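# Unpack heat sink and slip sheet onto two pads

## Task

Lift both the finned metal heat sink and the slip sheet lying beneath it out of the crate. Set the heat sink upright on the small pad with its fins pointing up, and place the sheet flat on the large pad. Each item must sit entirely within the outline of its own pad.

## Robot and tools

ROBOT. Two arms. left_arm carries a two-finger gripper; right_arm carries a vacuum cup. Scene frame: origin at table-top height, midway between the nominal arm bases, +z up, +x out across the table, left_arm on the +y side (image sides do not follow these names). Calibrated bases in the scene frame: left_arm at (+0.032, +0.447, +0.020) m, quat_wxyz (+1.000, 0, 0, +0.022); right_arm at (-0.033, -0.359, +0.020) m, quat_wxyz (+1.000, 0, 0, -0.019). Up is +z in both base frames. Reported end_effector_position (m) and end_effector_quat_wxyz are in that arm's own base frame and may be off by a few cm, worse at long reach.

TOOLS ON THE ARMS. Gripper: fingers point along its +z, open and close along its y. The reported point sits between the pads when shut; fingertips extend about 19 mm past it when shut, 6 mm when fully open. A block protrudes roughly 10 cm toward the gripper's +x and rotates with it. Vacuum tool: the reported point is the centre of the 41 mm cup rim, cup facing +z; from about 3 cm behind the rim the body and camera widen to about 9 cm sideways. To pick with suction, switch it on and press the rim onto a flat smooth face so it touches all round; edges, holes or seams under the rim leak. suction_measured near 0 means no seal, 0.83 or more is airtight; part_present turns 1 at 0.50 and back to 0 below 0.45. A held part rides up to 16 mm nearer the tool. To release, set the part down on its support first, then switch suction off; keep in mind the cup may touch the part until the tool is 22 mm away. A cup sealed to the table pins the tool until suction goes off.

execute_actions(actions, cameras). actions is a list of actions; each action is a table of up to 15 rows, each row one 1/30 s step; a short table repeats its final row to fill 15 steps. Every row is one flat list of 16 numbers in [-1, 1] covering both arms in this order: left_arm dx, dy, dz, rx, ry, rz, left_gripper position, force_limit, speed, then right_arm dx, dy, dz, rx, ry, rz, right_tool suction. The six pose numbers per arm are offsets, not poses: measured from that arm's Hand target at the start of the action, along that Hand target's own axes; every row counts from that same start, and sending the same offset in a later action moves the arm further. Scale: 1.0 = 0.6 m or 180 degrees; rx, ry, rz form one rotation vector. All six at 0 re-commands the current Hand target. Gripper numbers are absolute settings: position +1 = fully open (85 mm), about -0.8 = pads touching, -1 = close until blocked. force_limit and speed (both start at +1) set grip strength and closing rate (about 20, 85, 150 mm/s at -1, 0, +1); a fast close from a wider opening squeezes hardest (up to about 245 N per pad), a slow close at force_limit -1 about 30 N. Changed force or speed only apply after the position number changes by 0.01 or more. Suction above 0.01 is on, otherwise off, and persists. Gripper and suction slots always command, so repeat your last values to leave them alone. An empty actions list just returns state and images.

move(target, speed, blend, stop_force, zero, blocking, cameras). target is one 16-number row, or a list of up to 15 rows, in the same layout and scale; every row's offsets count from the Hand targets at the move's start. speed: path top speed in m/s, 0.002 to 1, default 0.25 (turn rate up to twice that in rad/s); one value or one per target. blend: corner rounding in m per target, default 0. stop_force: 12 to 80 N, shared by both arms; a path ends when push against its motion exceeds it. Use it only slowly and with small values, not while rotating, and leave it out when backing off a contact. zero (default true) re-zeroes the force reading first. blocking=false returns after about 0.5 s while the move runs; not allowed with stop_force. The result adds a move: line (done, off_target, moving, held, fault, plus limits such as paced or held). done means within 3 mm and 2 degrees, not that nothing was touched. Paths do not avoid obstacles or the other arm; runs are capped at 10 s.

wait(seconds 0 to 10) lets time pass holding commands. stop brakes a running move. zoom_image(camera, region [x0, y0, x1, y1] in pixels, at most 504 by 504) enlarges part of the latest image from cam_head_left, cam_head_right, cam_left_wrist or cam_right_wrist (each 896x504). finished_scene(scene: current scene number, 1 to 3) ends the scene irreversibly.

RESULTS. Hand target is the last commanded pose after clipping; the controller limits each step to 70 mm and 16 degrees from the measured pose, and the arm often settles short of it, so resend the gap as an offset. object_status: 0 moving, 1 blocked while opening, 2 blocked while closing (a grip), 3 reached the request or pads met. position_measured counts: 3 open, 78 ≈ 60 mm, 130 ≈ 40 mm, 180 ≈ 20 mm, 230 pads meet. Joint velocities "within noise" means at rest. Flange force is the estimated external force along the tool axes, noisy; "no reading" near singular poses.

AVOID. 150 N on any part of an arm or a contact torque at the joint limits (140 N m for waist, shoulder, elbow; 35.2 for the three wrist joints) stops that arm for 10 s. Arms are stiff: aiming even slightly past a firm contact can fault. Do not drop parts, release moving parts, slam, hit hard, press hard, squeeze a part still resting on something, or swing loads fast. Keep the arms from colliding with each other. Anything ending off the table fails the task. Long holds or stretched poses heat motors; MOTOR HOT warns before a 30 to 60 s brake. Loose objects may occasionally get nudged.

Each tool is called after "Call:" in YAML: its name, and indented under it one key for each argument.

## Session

Call:
execute_actions:
  actions: []

Scene clock: 0.00 s.
left_arm: end_effector_position=(+0.1639, -0.2483, +0.3035) position_measured=3 object_status=3 end_effector_quat_wxyz=(-0.344, +0.788, +0.508, +0.050) | right_arm: end_effector_position=(+0.2180, -0.0781, +0.1570) suction_measured=0.01 part_present=0 end_effector_quat_wxyz=(-0.286, +0.584, +0.760, +0.009)
Joint positions: left_arm=[-0.798 0.135 0.099 -0.276 -2.196 -1.285] | right_arm=[-0.157 -0.049 -0.422 -0.284 -1.706 -1.117]
Joint velocities: within noise
Flange force (N): no reading
Hand target: left_arm +0.1639, -0.2483, +0.3035; -0.344, +0.788, +0.508, +0.050 | right_arm +0.2180, -0.0781, +0.1570; -0.286, +0.584, +0.760, +0.009

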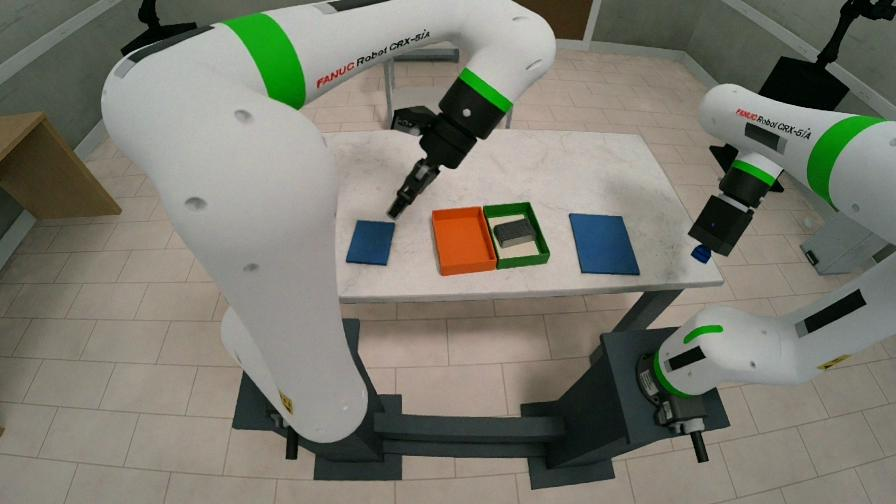

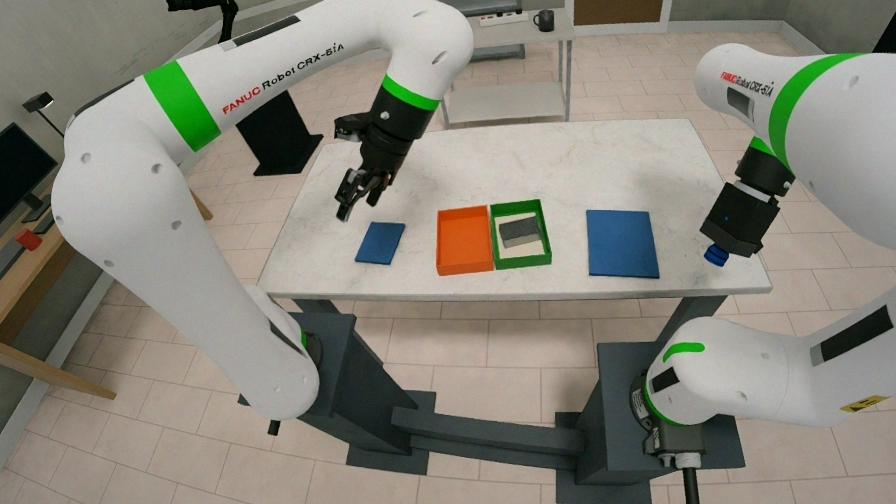

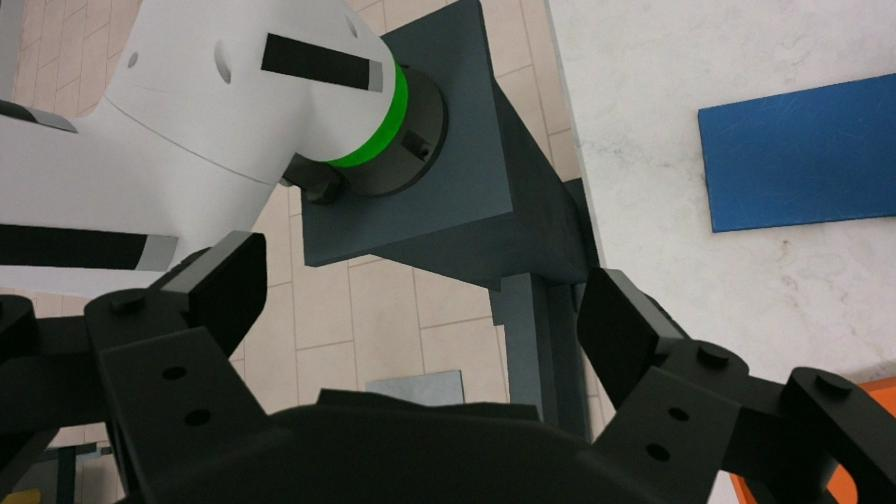

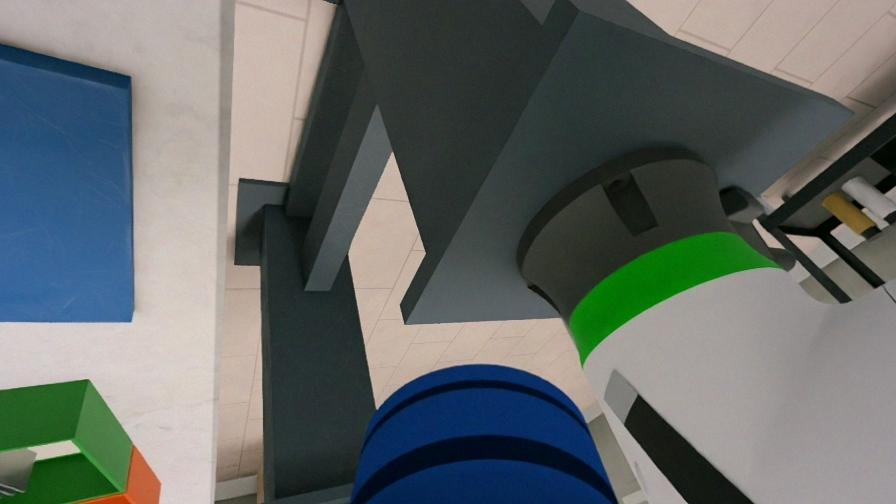

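Call:
zoom_image:
  camera: "cam_head_left"
  region: [476, 192, 566, 282]

Call:
zoom_image:
  camera: "cam_head_right"
  region: [476, 192, 566, 282]

Scaled by 5.600 from the camera's 896x504 image, which has a finer 1280x720 frame.

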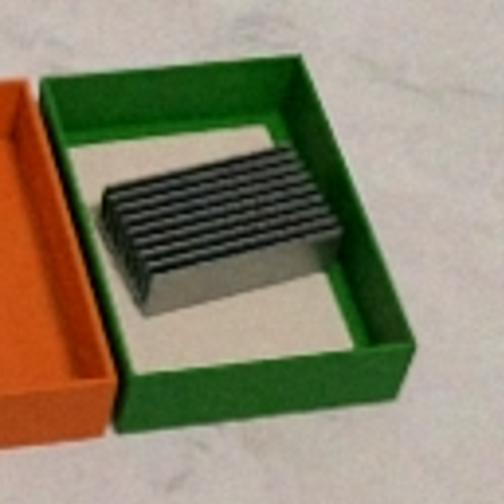

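Scaled by 5.600 from the camera's 896x504 image, which has a finer 1280x720 frame.

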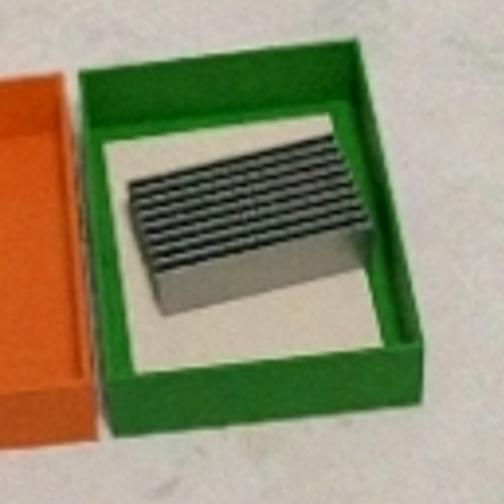

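Call:
move:
  target: [-0.2793,0.4248,-0.2718,-0.1157,-0.1986,-0.1987,0.69,-0.6,-0.5,0.1957,0.2838,-0.1898,0.0222,-0.2007,-0.4529,0]
  speed: 0.35
  cameras: ["cam_left_wrist","cam_right_wrist"]

Scene clock: 5.60 s.
left_arm: end_effector_position=(+0.3403, -0.5366, +0.2302) position_measured=43 object_status=3 end_effector_quat_wxyz=(+0.000, +0.623, +0.782, +0.000) | right_arm: end_effector_position=(+0.4000, +0.0401, +0.2502) suction_measured=0.01 part_present=0 end_effector_quat_wxyz=(+0.000, -0.079, +0.997, +0.000)
Joint positions: left_arm=[-0.8 0.487 0.477 0 -1.56 -0.546] | right_arm=[0.429 -0.116 -0.225 0 -1.46 -0.272]
Joint velocities: within noise
Flange force (N): left_arm=[0.0 -2.3 1.3] | right_arm=[5.7 0.7 1.3]
Hand target: left_arm +0.3403, -0.5366, +0.2302; +0.000, +0.623, +0.782, +0.000 | right_arm +0.4000, +0.0401, +0.2502; +0.000, -0.079, +0.997, +0.000
Off the commanded pose: left_arm 0.000 m, 0 deg | right_arm 0.000 m, 0 deg.
move: done
Images, in order (width x height): cam_left_wrist 896x504, cam_right_wrist 896x504.

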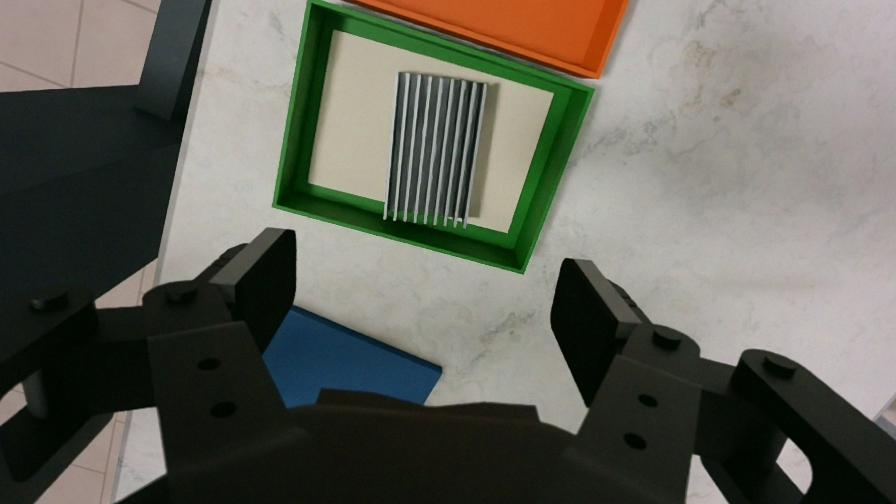

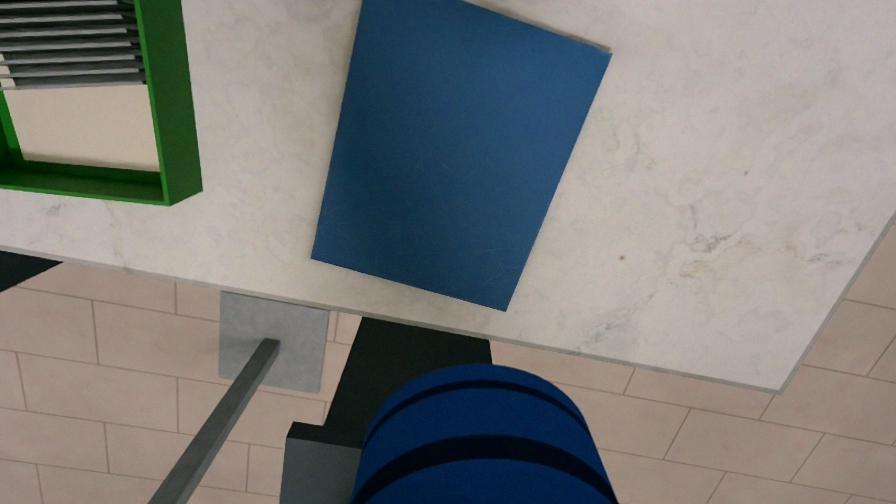

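Call:
move:
  target:
    - [0.0045,0,0.3337,0,0,0.007,0.69,-0.6,-0.5,0,0,0,0,0,0,0]
    - [0.0045,0,0.377,0,0,0.007,0.69,-0.6,-0.5,0,0,0,0,0,0,0]
    - [0.0045,0,0.377,0,0,0.007,-1,-0.5,-1,0,0,0,0,0,0,0]
  speed: [0.22, 0.06, 0.06]
  cameras: ["cam_left_wrist"]

Scene clock: 10.17 s.
left_arm: end_effector_position=(+0.3397, -0.5339, +0.0040) position_measured=78 object_status=0 end_effector_quat_wxyz=(+0.000, +0.632, +0.775, +0.000) | right_arm: end_effector_position=(+0.4000, +0.0401, +0.2502) suction_measured=0.01 part_present=0 end_effector_quat_wxyz=(+0.000, -0.079, +0.997, +0.000)
Joint positions: left_arm=[-0.797 0.624 0.136 0 -1.083 -0.57] | right_arm=[0.429 -0.115 -0.225 0 -1.46 -0.272]
Joint velocities: within noise
Flange force (N): left_arm=[0.5 -2.0 -8.8] | right_arm=[7.0 0.7 1.2]
Hand target: left_arm +0.3397, -0.5339, +0.0040; +0.000, +0.632, +0.775, +0.000 | right_arm +0.4000, +0.0401, +0.2502; +0.000, -0.079, +0.997, +0.000
Off the commanded pose: left_arm 0.000 m, 0 deg | right_arm 0.000 m, 0 deg.
move: done
Images, in order (width x height): cam_left_wrist 896x504.

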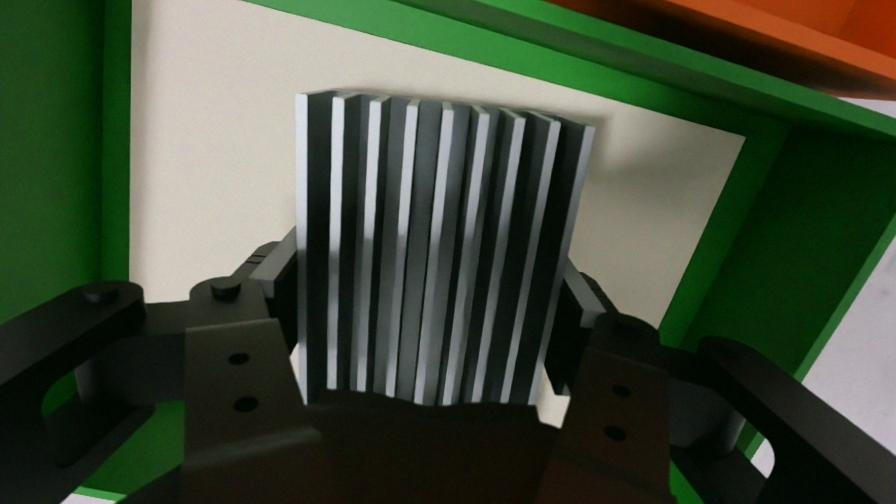

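Call:
move:
  target:
    - [0,0,-0.05,0,0,0,-1,-0.5,-1,0,0,0,0,0,0,0]
    - [0,0,-0.2767,0,0,0,-1,-0.5,-1,0,0,0,0,0,0,0]
    - [0.6072,0.1443,-0.2767,0,0,-0.383,-1,-0.5,-1,-0.0525,0.4515,0.0837,0,0,0,0]
  speed: [0.06, 0.2, 0.3]
  blend: [0.01, 0.04, 0]

Scene clock: 15.27 s.
left_arm: end_effector_position=(+0.3509, -0.1597, +0.1701) position_measured=78 object_status=2 end_effector_quat_wxyz=(+0.000, +0.082, +0.997, +0.000) | right_arm: end_effector_position=(+0.3887, +0.3126, +0.2001) suction_measured=0.01 part_present=0 end_effector_quat_wxyz=(+0.000, -0.079, +0.997, +0.000)
Joint positions: left_arm=[-0.083 -0.13 -0.386 0 -1.314 -0.081] | right_arm=[0.941 0.152 -0.072 0 -1.347 -0.784]
Joint velocities: within noise
Flange force (N): left_arm=[0.3 -4.4 2.7] | right_arm=[7.9 -4.2 -0.1]
Hand target: left_arm +0.3509, -0.1596, +0.1701; +0.000, +0.082, +0.997, +0.000 | right_arm +0.3887, +0.3126, +0.2001; +0.000, -0.079, +0.997, +0.000
Off the commanded pose: left_arm 0.000 m, 0 deg | right_arm 0.000 m, 0 deg.
move: done

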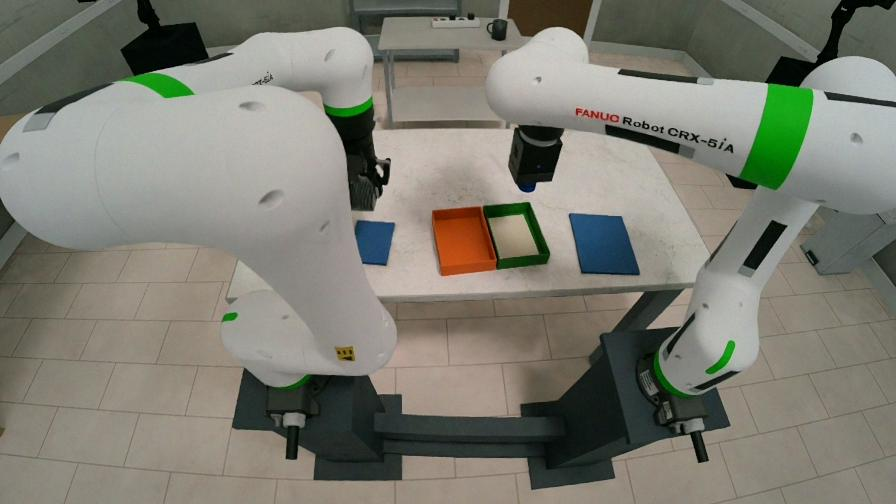

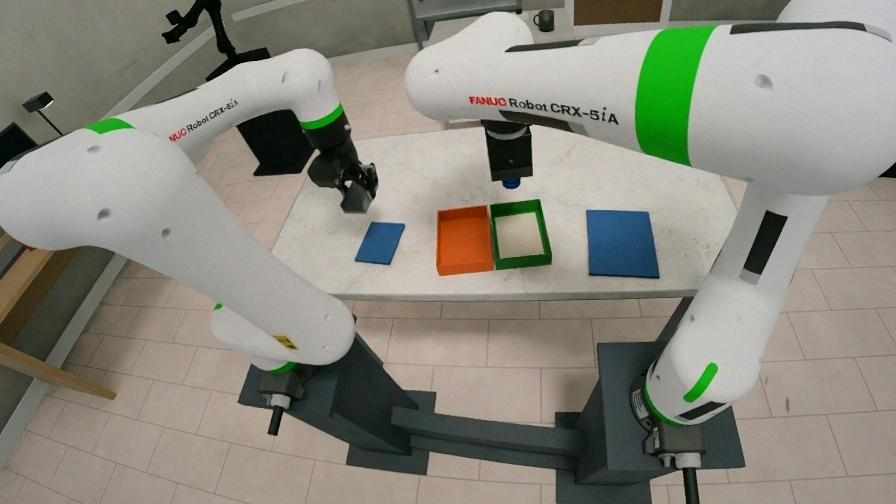

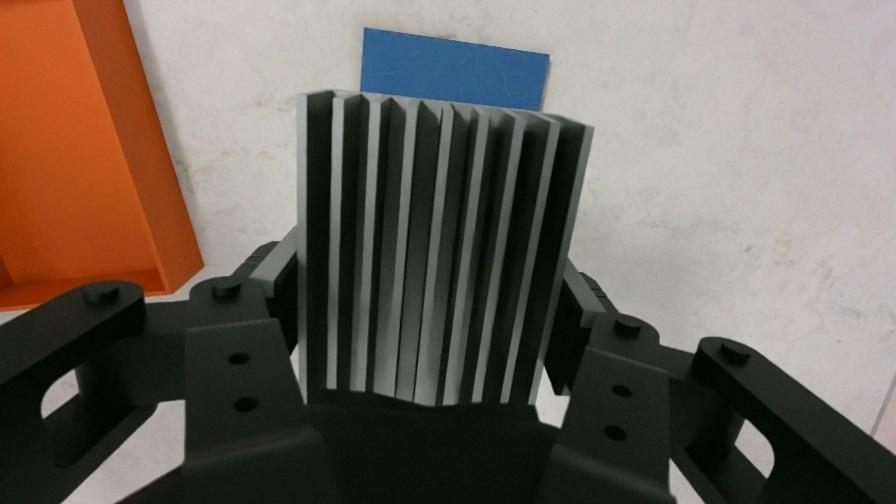

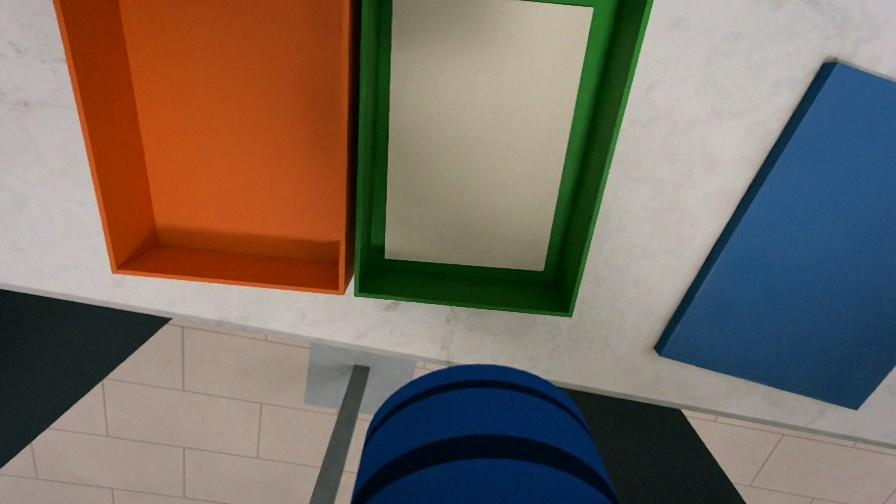

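Call:
move:
  target: [0.005,0.0105,0.2568,0,0,0,-1,-0.5,-1,0.004,-0.0175,0.3435,0,0,0,0]
  speed: 0.2
  cameras: ["cam_left_wrist","cam_right_wrist"]

Scene clock: 18.53 s.
left_arm: end_effector_position=(+0.3490, -0.1529, +0.0160) position_measured=78 object_status=2 end_effector_quat_wxyz=(+0.000, +0.082, +0.997, +0.000) | right_arm: end_effector_position=(+0.3881, +0.3019, -0.0060) suction_measured=0.01 part_present=0 end_effector_quat_wxyz=(+0.000, -0.079, +0.997, +0.000)
Joint positions: left_arm=[-0.065 0.05 -0.618 0 -0.903 -0.099] | right_arm=[0.929 0.366 -0.34 0 -0.864 -0.772]
Joint velocities: within noise
Flange force (N): left_arm=[1.0 -3.9 2.3] | right_arm=[7.7 -3.9 -3.8]
Hand target: left_arm +0.3489, -0.1529, +0.0160; +0.000, +0.082, +0.997, +0.000 | right_arm +0.3881, +0.3019, -0.0060; +0.000, -0.079, +0.997, +0.000
Off the commanded pose: left_arm 0.000 m, 0 deg | right_arm 0.000 m, 0 deg.
move: done
Images, in order (width x height): cam_left_wrist 896x504, cam_right_wrist 896x504.

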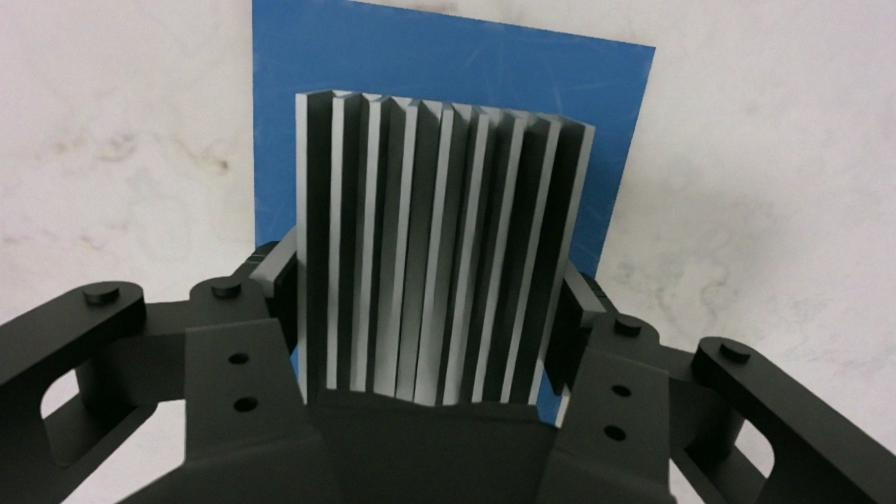

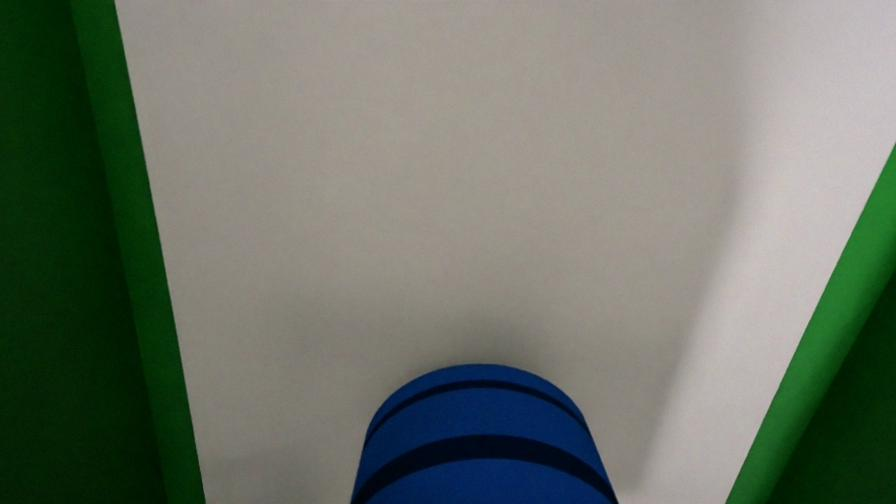

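Call:
move:
  target: [0,0,0.0367,0,0,0,-1,-0.5,-1,0,0,0.05,0,0,0,0]
  speed: 0.012
  stop_force: 12
  cameras: ["cam_left_wrist","cam_right_wrist"]

Scene clock: 21.30 s.
left_arm: end_effector_position=(+0.3490, -0.1529, +0.0079) position_measured=78 object_status=2 end_effector_quat_wxyz=(+0.000, +0.082, +0.997, +0.000) | right_arm: end_effector_position=(+0.3881, +0.3019, -0.0287) suction_measured=0.01 part_present=0 end_effector_quat_wxyz=(+0.000, -0.079, +0.997, +0.000)
Joint positions: left_arm=[-0.065 0.065 -0.625 0 -0.88 -0.099] | right_arm=[0.929 0.405 -0.353 0 -0.812 -0.772]
Joint velocities: within noise
Flange force (N): left_arm=[8.8 0.9 -36.1] | right_arm=[6.2 -2.9 -17.0]
Hand target: left_arm +0.3490, -0.1529, +0.0079; +0.000, +0.082, +0.997, +0.000 (not the last commanded pose) | right_arm +0.3881, +0.3019, -0.0286; +0.000, -0.079, +0.997, +0.000 (not the last commanded pose)
Off the commanded pose: left_arm 0.014 m, 0 deg | right_arm 0.007 m, 0 deg.
move: contact (left_arm, right_arm)
Images, in order (width x height): cam_left_wrist 896x504, cam_right_wrist 896x504.

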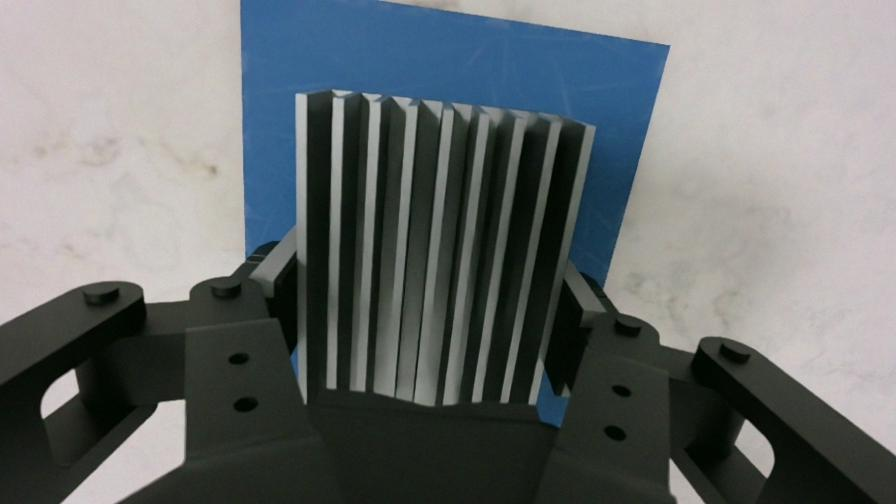

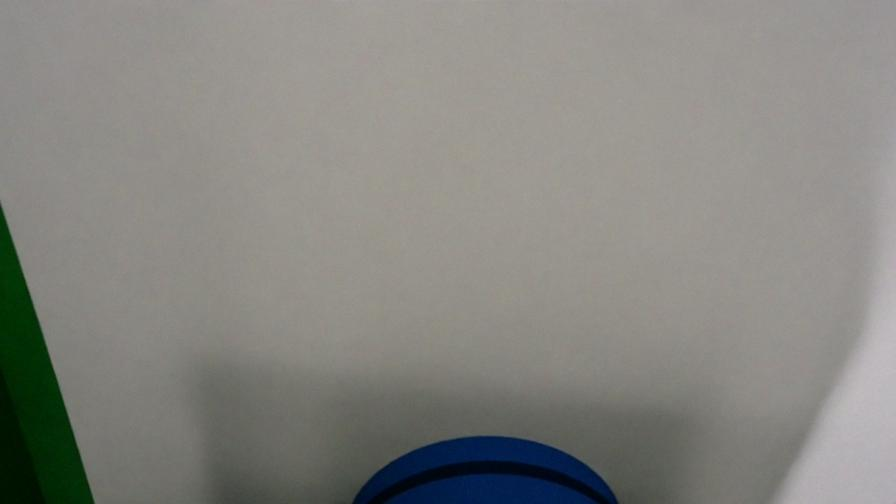

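Call:
move:
  target:
    - [0,0,-0.002,0,0,0,-1,-0.5,-1,0,0,0,0,0,0,1]
    - [0,0,-0.002,0,0,0,0.69,-0.5,-1,0,0,0,0,0,0,1]
    - [0,0,-0.0833,0,0,0,0.69,-0.5,-1,0,0,-0.05,0,0,0,1]
    - [0,0,-0.2,0,0,0,0.69,-0.5,-1,0,0,-0.1228,0,0,0,1]
    - [0,0,-0.2,0,0,0,0.69,-0.5,-1,0.0873,-0.4173,-0.1228,0,0,0.0644,1]
    - [0,0,-0.2,0,0,0,0.69,-0.5,-1,0.0873,-0.4173,-0.0445,0,0,0.0644,1]
  speed: [0.01, 0.01, 0.06, 0.2, 0.25, 0.12]
  blend: [0, 0, 0.01, 0.015, 0.03, 0]

Call:
zoom_image:
  camera: "cam_head_left"
  region: [560, 190, 660, 290]

Call:
zoom_image:
  camera: "cam_head_right"
  region: [570, 190, 670, 290]

Scene clock: 27.60 s.
left_arm: end_effector_position=(+0.3490, -0.1529, +0.1279) position_measured=43 object_status=3 end_effector_quat_wxyz=(+0.000, +0.082, +0.997, +0.000) | right_arm: end_effector_position=(+0.3755, +0.0465, -0.0021) suction_measured=0.98 part_present=1 end_effector_quat_wxyz=(+0.000, +0.023, +1.000, +0.000)
Joint positions: left_arm=[-0.065 -0.107 -0.47 0 -1.208 -0.099] | right_arm=[0.474 0.114 -0.656 0 -0.8 -0.518]
Joint velocities: within noise
Flange force (N): left_arm=[-0.1 -4.0 0.9] | right_arm=[5.7 -0.8 -3.0]
Hand target: left_arm +0.3490, -0.1529, +0.1279; +0.000, +0.082, +0.997, +0.000 | right_arm +0.3756, +0.0464, -0.0021; +0.000, +0.022, +1.000, +0.000
Off the commanded pose: left_arm 0.000 m, 0 deg | right_arm 0.000 m, 0 deg.
move: done; blend cut to 0.0235 m at target 5

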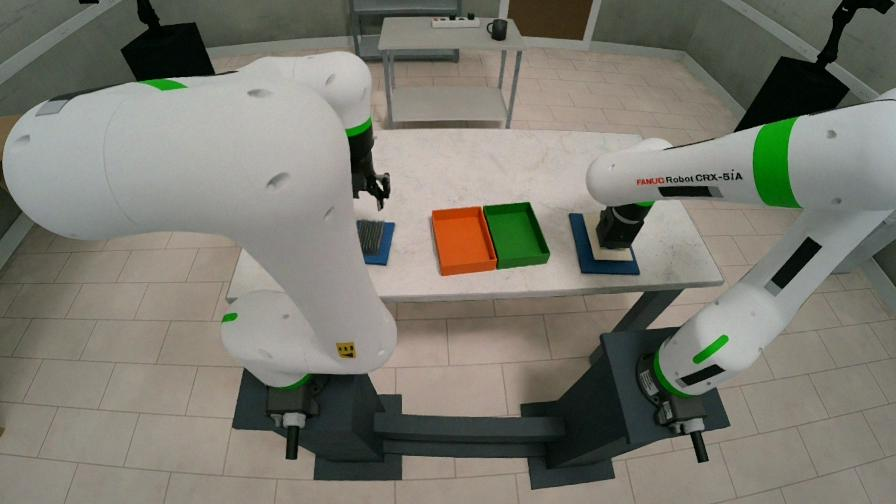

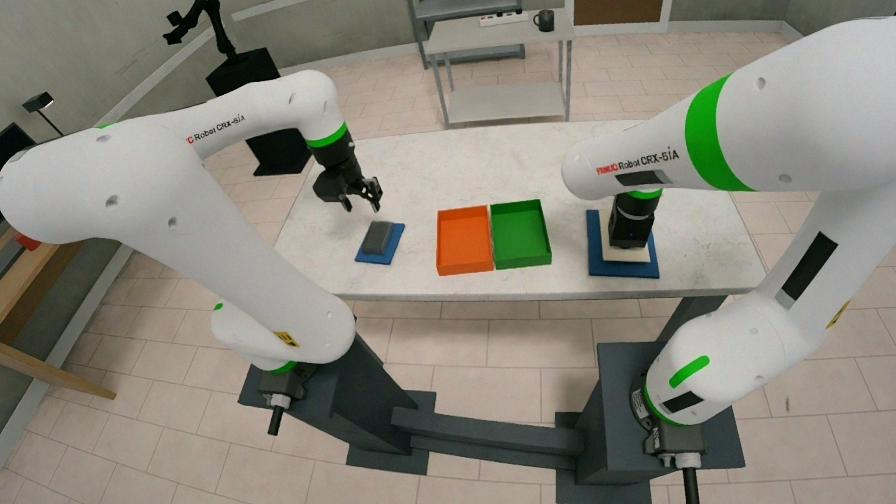

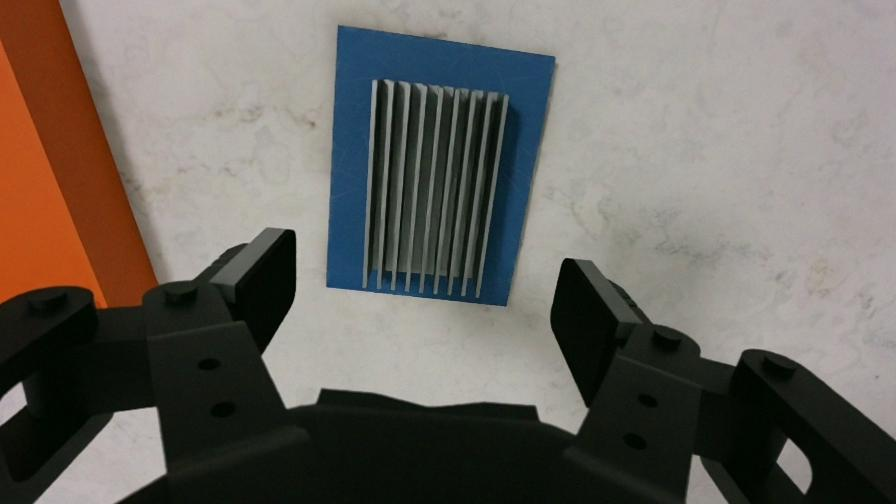

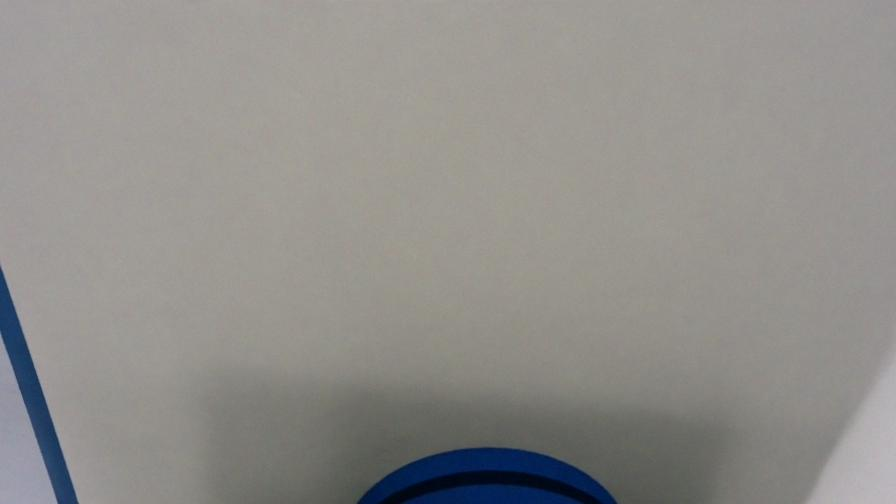

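Scaled by 5.040 from the camera's 896x504 image, which has a finer 1280x720 frame.

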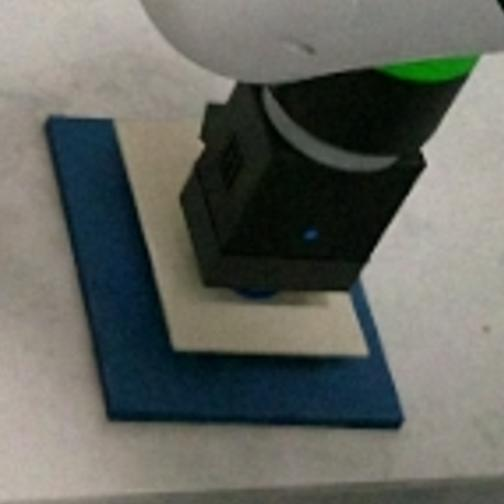

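Scaled by 5.040 from the camera's 896x504 image, which has a finer 1280x720 frame.

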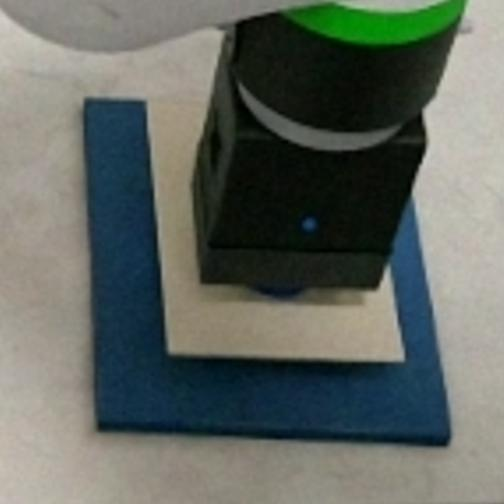

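Call:
move:
  target:
    - [0,0,0,0,0,0,0.69,-0.5,-1,0,0,0.0183,0,0,0,1]
    - [0,0,0,0,0,0,0.69,-0.5,-1,0,0,0.055,0,0,0,1]
  speed: [0.04, 0.008]
  stop_force: 12
  cameras: ["cam_head_left"]

Scene clock: 30.87 s.
left_arm: end_effector_position=(+0.3490, -0.1529, +0.1279) position_measured=43 object_status=3 end_effector_quat_wxyz=(+0.000, +0.082, +0.997, +0.000) | right_arm: end_effector_position=(+0.3756, +0.0465, -0.0244) suction_measured=0.98 part_present=1 end_effector_quat_wxyz=(+0.000, +0.022, +1.000, +0.000)
Joint positions: left_arm=[-0.065 -0.107 -0.47 0 -1.208 -0.099] | right_arm=[0.474 0.164 -0.672 0 -0.735 -0.518]
Joint velocities: within noise
Flange force (N): left_arm=[0.6 -3.6 0.9] | right_arm=[11.3 -1.1 -29.4]
Hand target: left_arm +0.3490, -0.1529, +0.1279; +0.000, +0.082, +0.997, +0.000 | right_arm +0.3756, +0.0465, -0.0244; +0.000, +0.022, +1.000, +0.000 (not the last commanded pose)
Off the commanded pose: left_arm 0.000 m, 0 deg | right_arm 0.011 m, 0 deg.
move: contact (right_arm); path passed 1 of 2 targets
Images, in order (width x height): cam_head_left 896x504.

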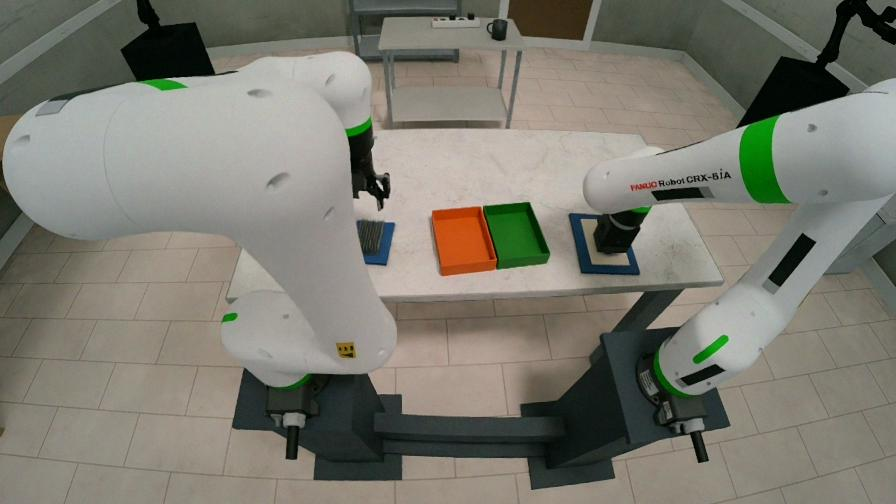

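Call:
move:
  target: [0,0,0,0,0,0,0.69,-0.5,-1,0,0,-0.0015,0,0,0,0]
  speed: 0.02
  cameras: []

Call:
move:
  target:
    - [0,0,0,0,0,0,0.69,-0.5,-1,0,0,-0.06,0,0,0,0]
    - [0,0,0,0,0,0,0.69,-0.5,-1,0.03,0,-0.25,0,0,0,0]
  speed: [0.05, 0.2]
  blend: [0.01, 0]

Scene clock: 31.97 s.
left_arm: end_effector_position=(+0.3490, -0.1529, +0.1279) position_measured=43 object_status=3 end_effector_quat_wxyz=(+0.000, +0.082, +0.997, +0.000) | right_arm: end_effector_position=(+0.3756, +0.0465, -0.0235) suction_measured=0.01 part_present=0 end_effector_quat_wxyz=(+0.000, +0.022, +1.000, +0.000)
Joint positions: left_arm=[-0.065 -0.107 -0.47 0 -1.208 -0.099] | right_arm=[0.474 0.161 -0.671 0 -0.737 -0.518]
Joint velocities: within noise
Flange force (N): left_arm=[0.4 -3.5 0.8] | right_arm=[6.2 -0.4 -20.8]
Hand target: left_arm +0.3490, -0.1529, +0.1279; +0.000, +0.082, +0.997, +0.000 | right_arm +0.3756, +0.0465, -0.0235; +0.000, +0.022, +1.000, +0.000
Off the commanded pose: left_arm 0.000 m, 0 deg | right_arm 0.000 m, 0 deg.
move: done
No camera images: "cameras" was empty.

Scene clock: 33.67 s.
left_arm: end_effector_position=(+0.3490, -0.1529, +0.1279) position_measured=43 object_status=3 end_effector_quat_wxyz=(+0.000, +0.082, +0.997, +0.000) | right_arm: end_effector_position=(+0.3576, +0.0471, +0.1265) suction_measured=0.01 part_present=0 end_effector_quat_wxyz=(+0.000, +0.022, +1.000, +0.000)
Joint positions: left_arm=[-0.065 -0.107 -0.47 0 -1.208 -0.099] | right_arm=[0.5 -0.145 -0.549 0 -1.166 -0.545]
Joint velocities: within noise
Flange force (N): left_arm=[0.6 -3.8 1.0] | right_arm=[6.9 -1.0 -0.6]
Hand target: left_arm +0.3490, -0.1529, +0.1279; +0.000, +0.082, +0.997, +0.000 | right_arm +0.3575, +0.0472, +0.1265; +0.000, +0.022, +1.000, +0.000
Off the commanded pose: left_arm 0.000 m, 0 deg | right_arm 0.000 m, 0 deg.
move: done

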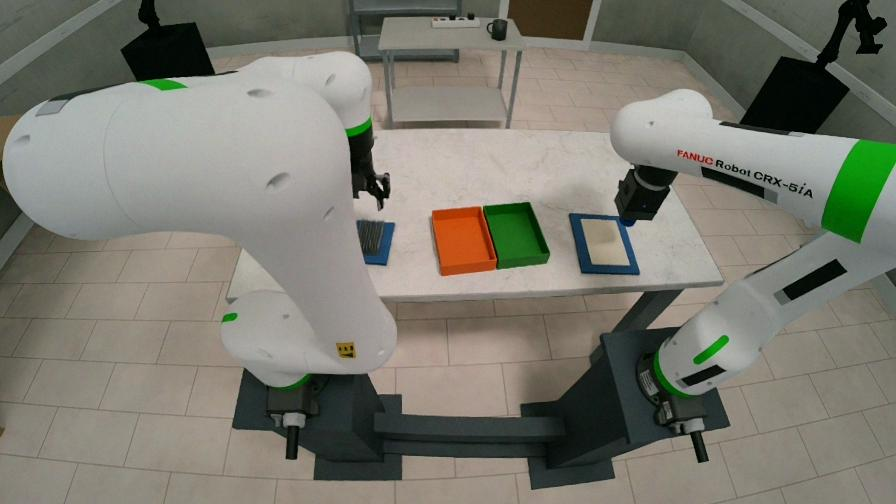

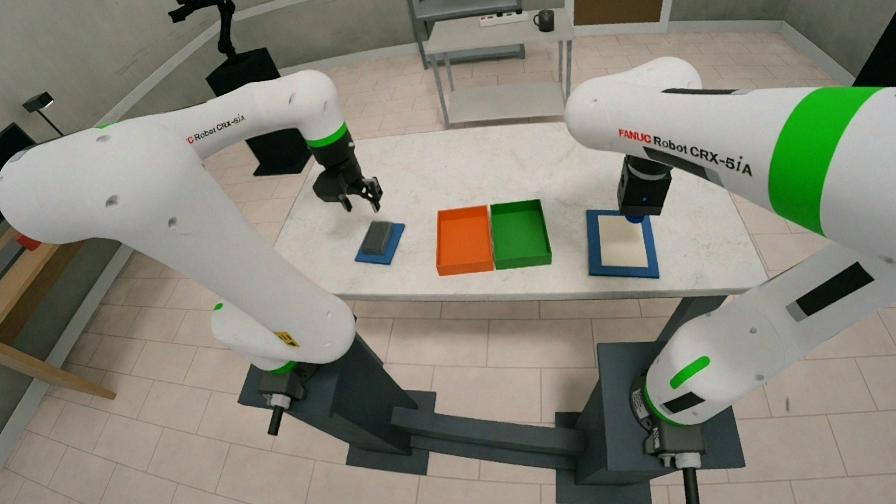

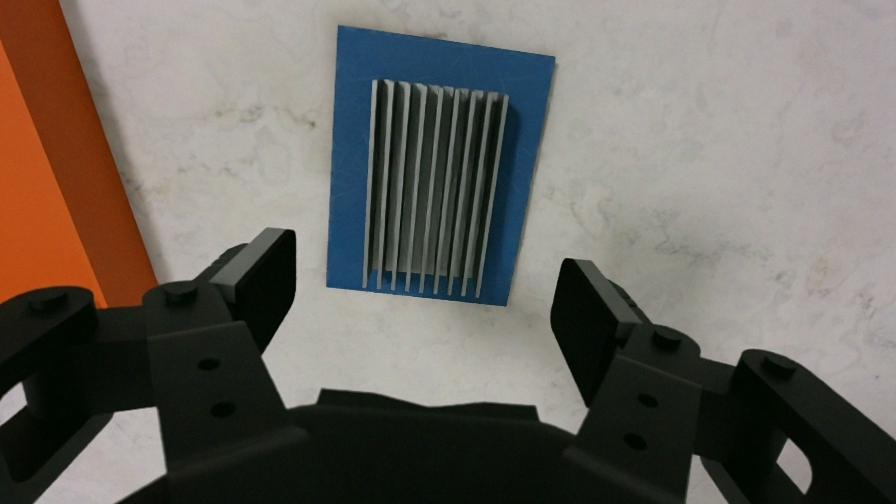

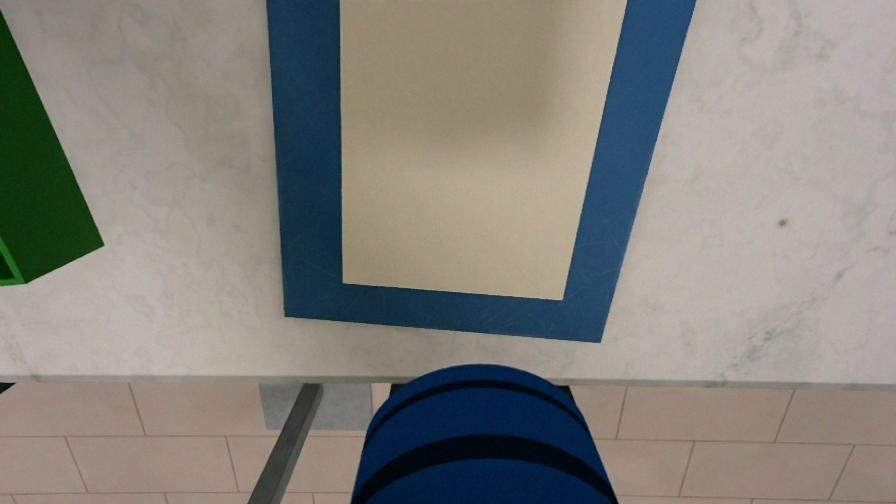

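Call:
finished_scene:
  scene: 2

The scene is finished: the task was done.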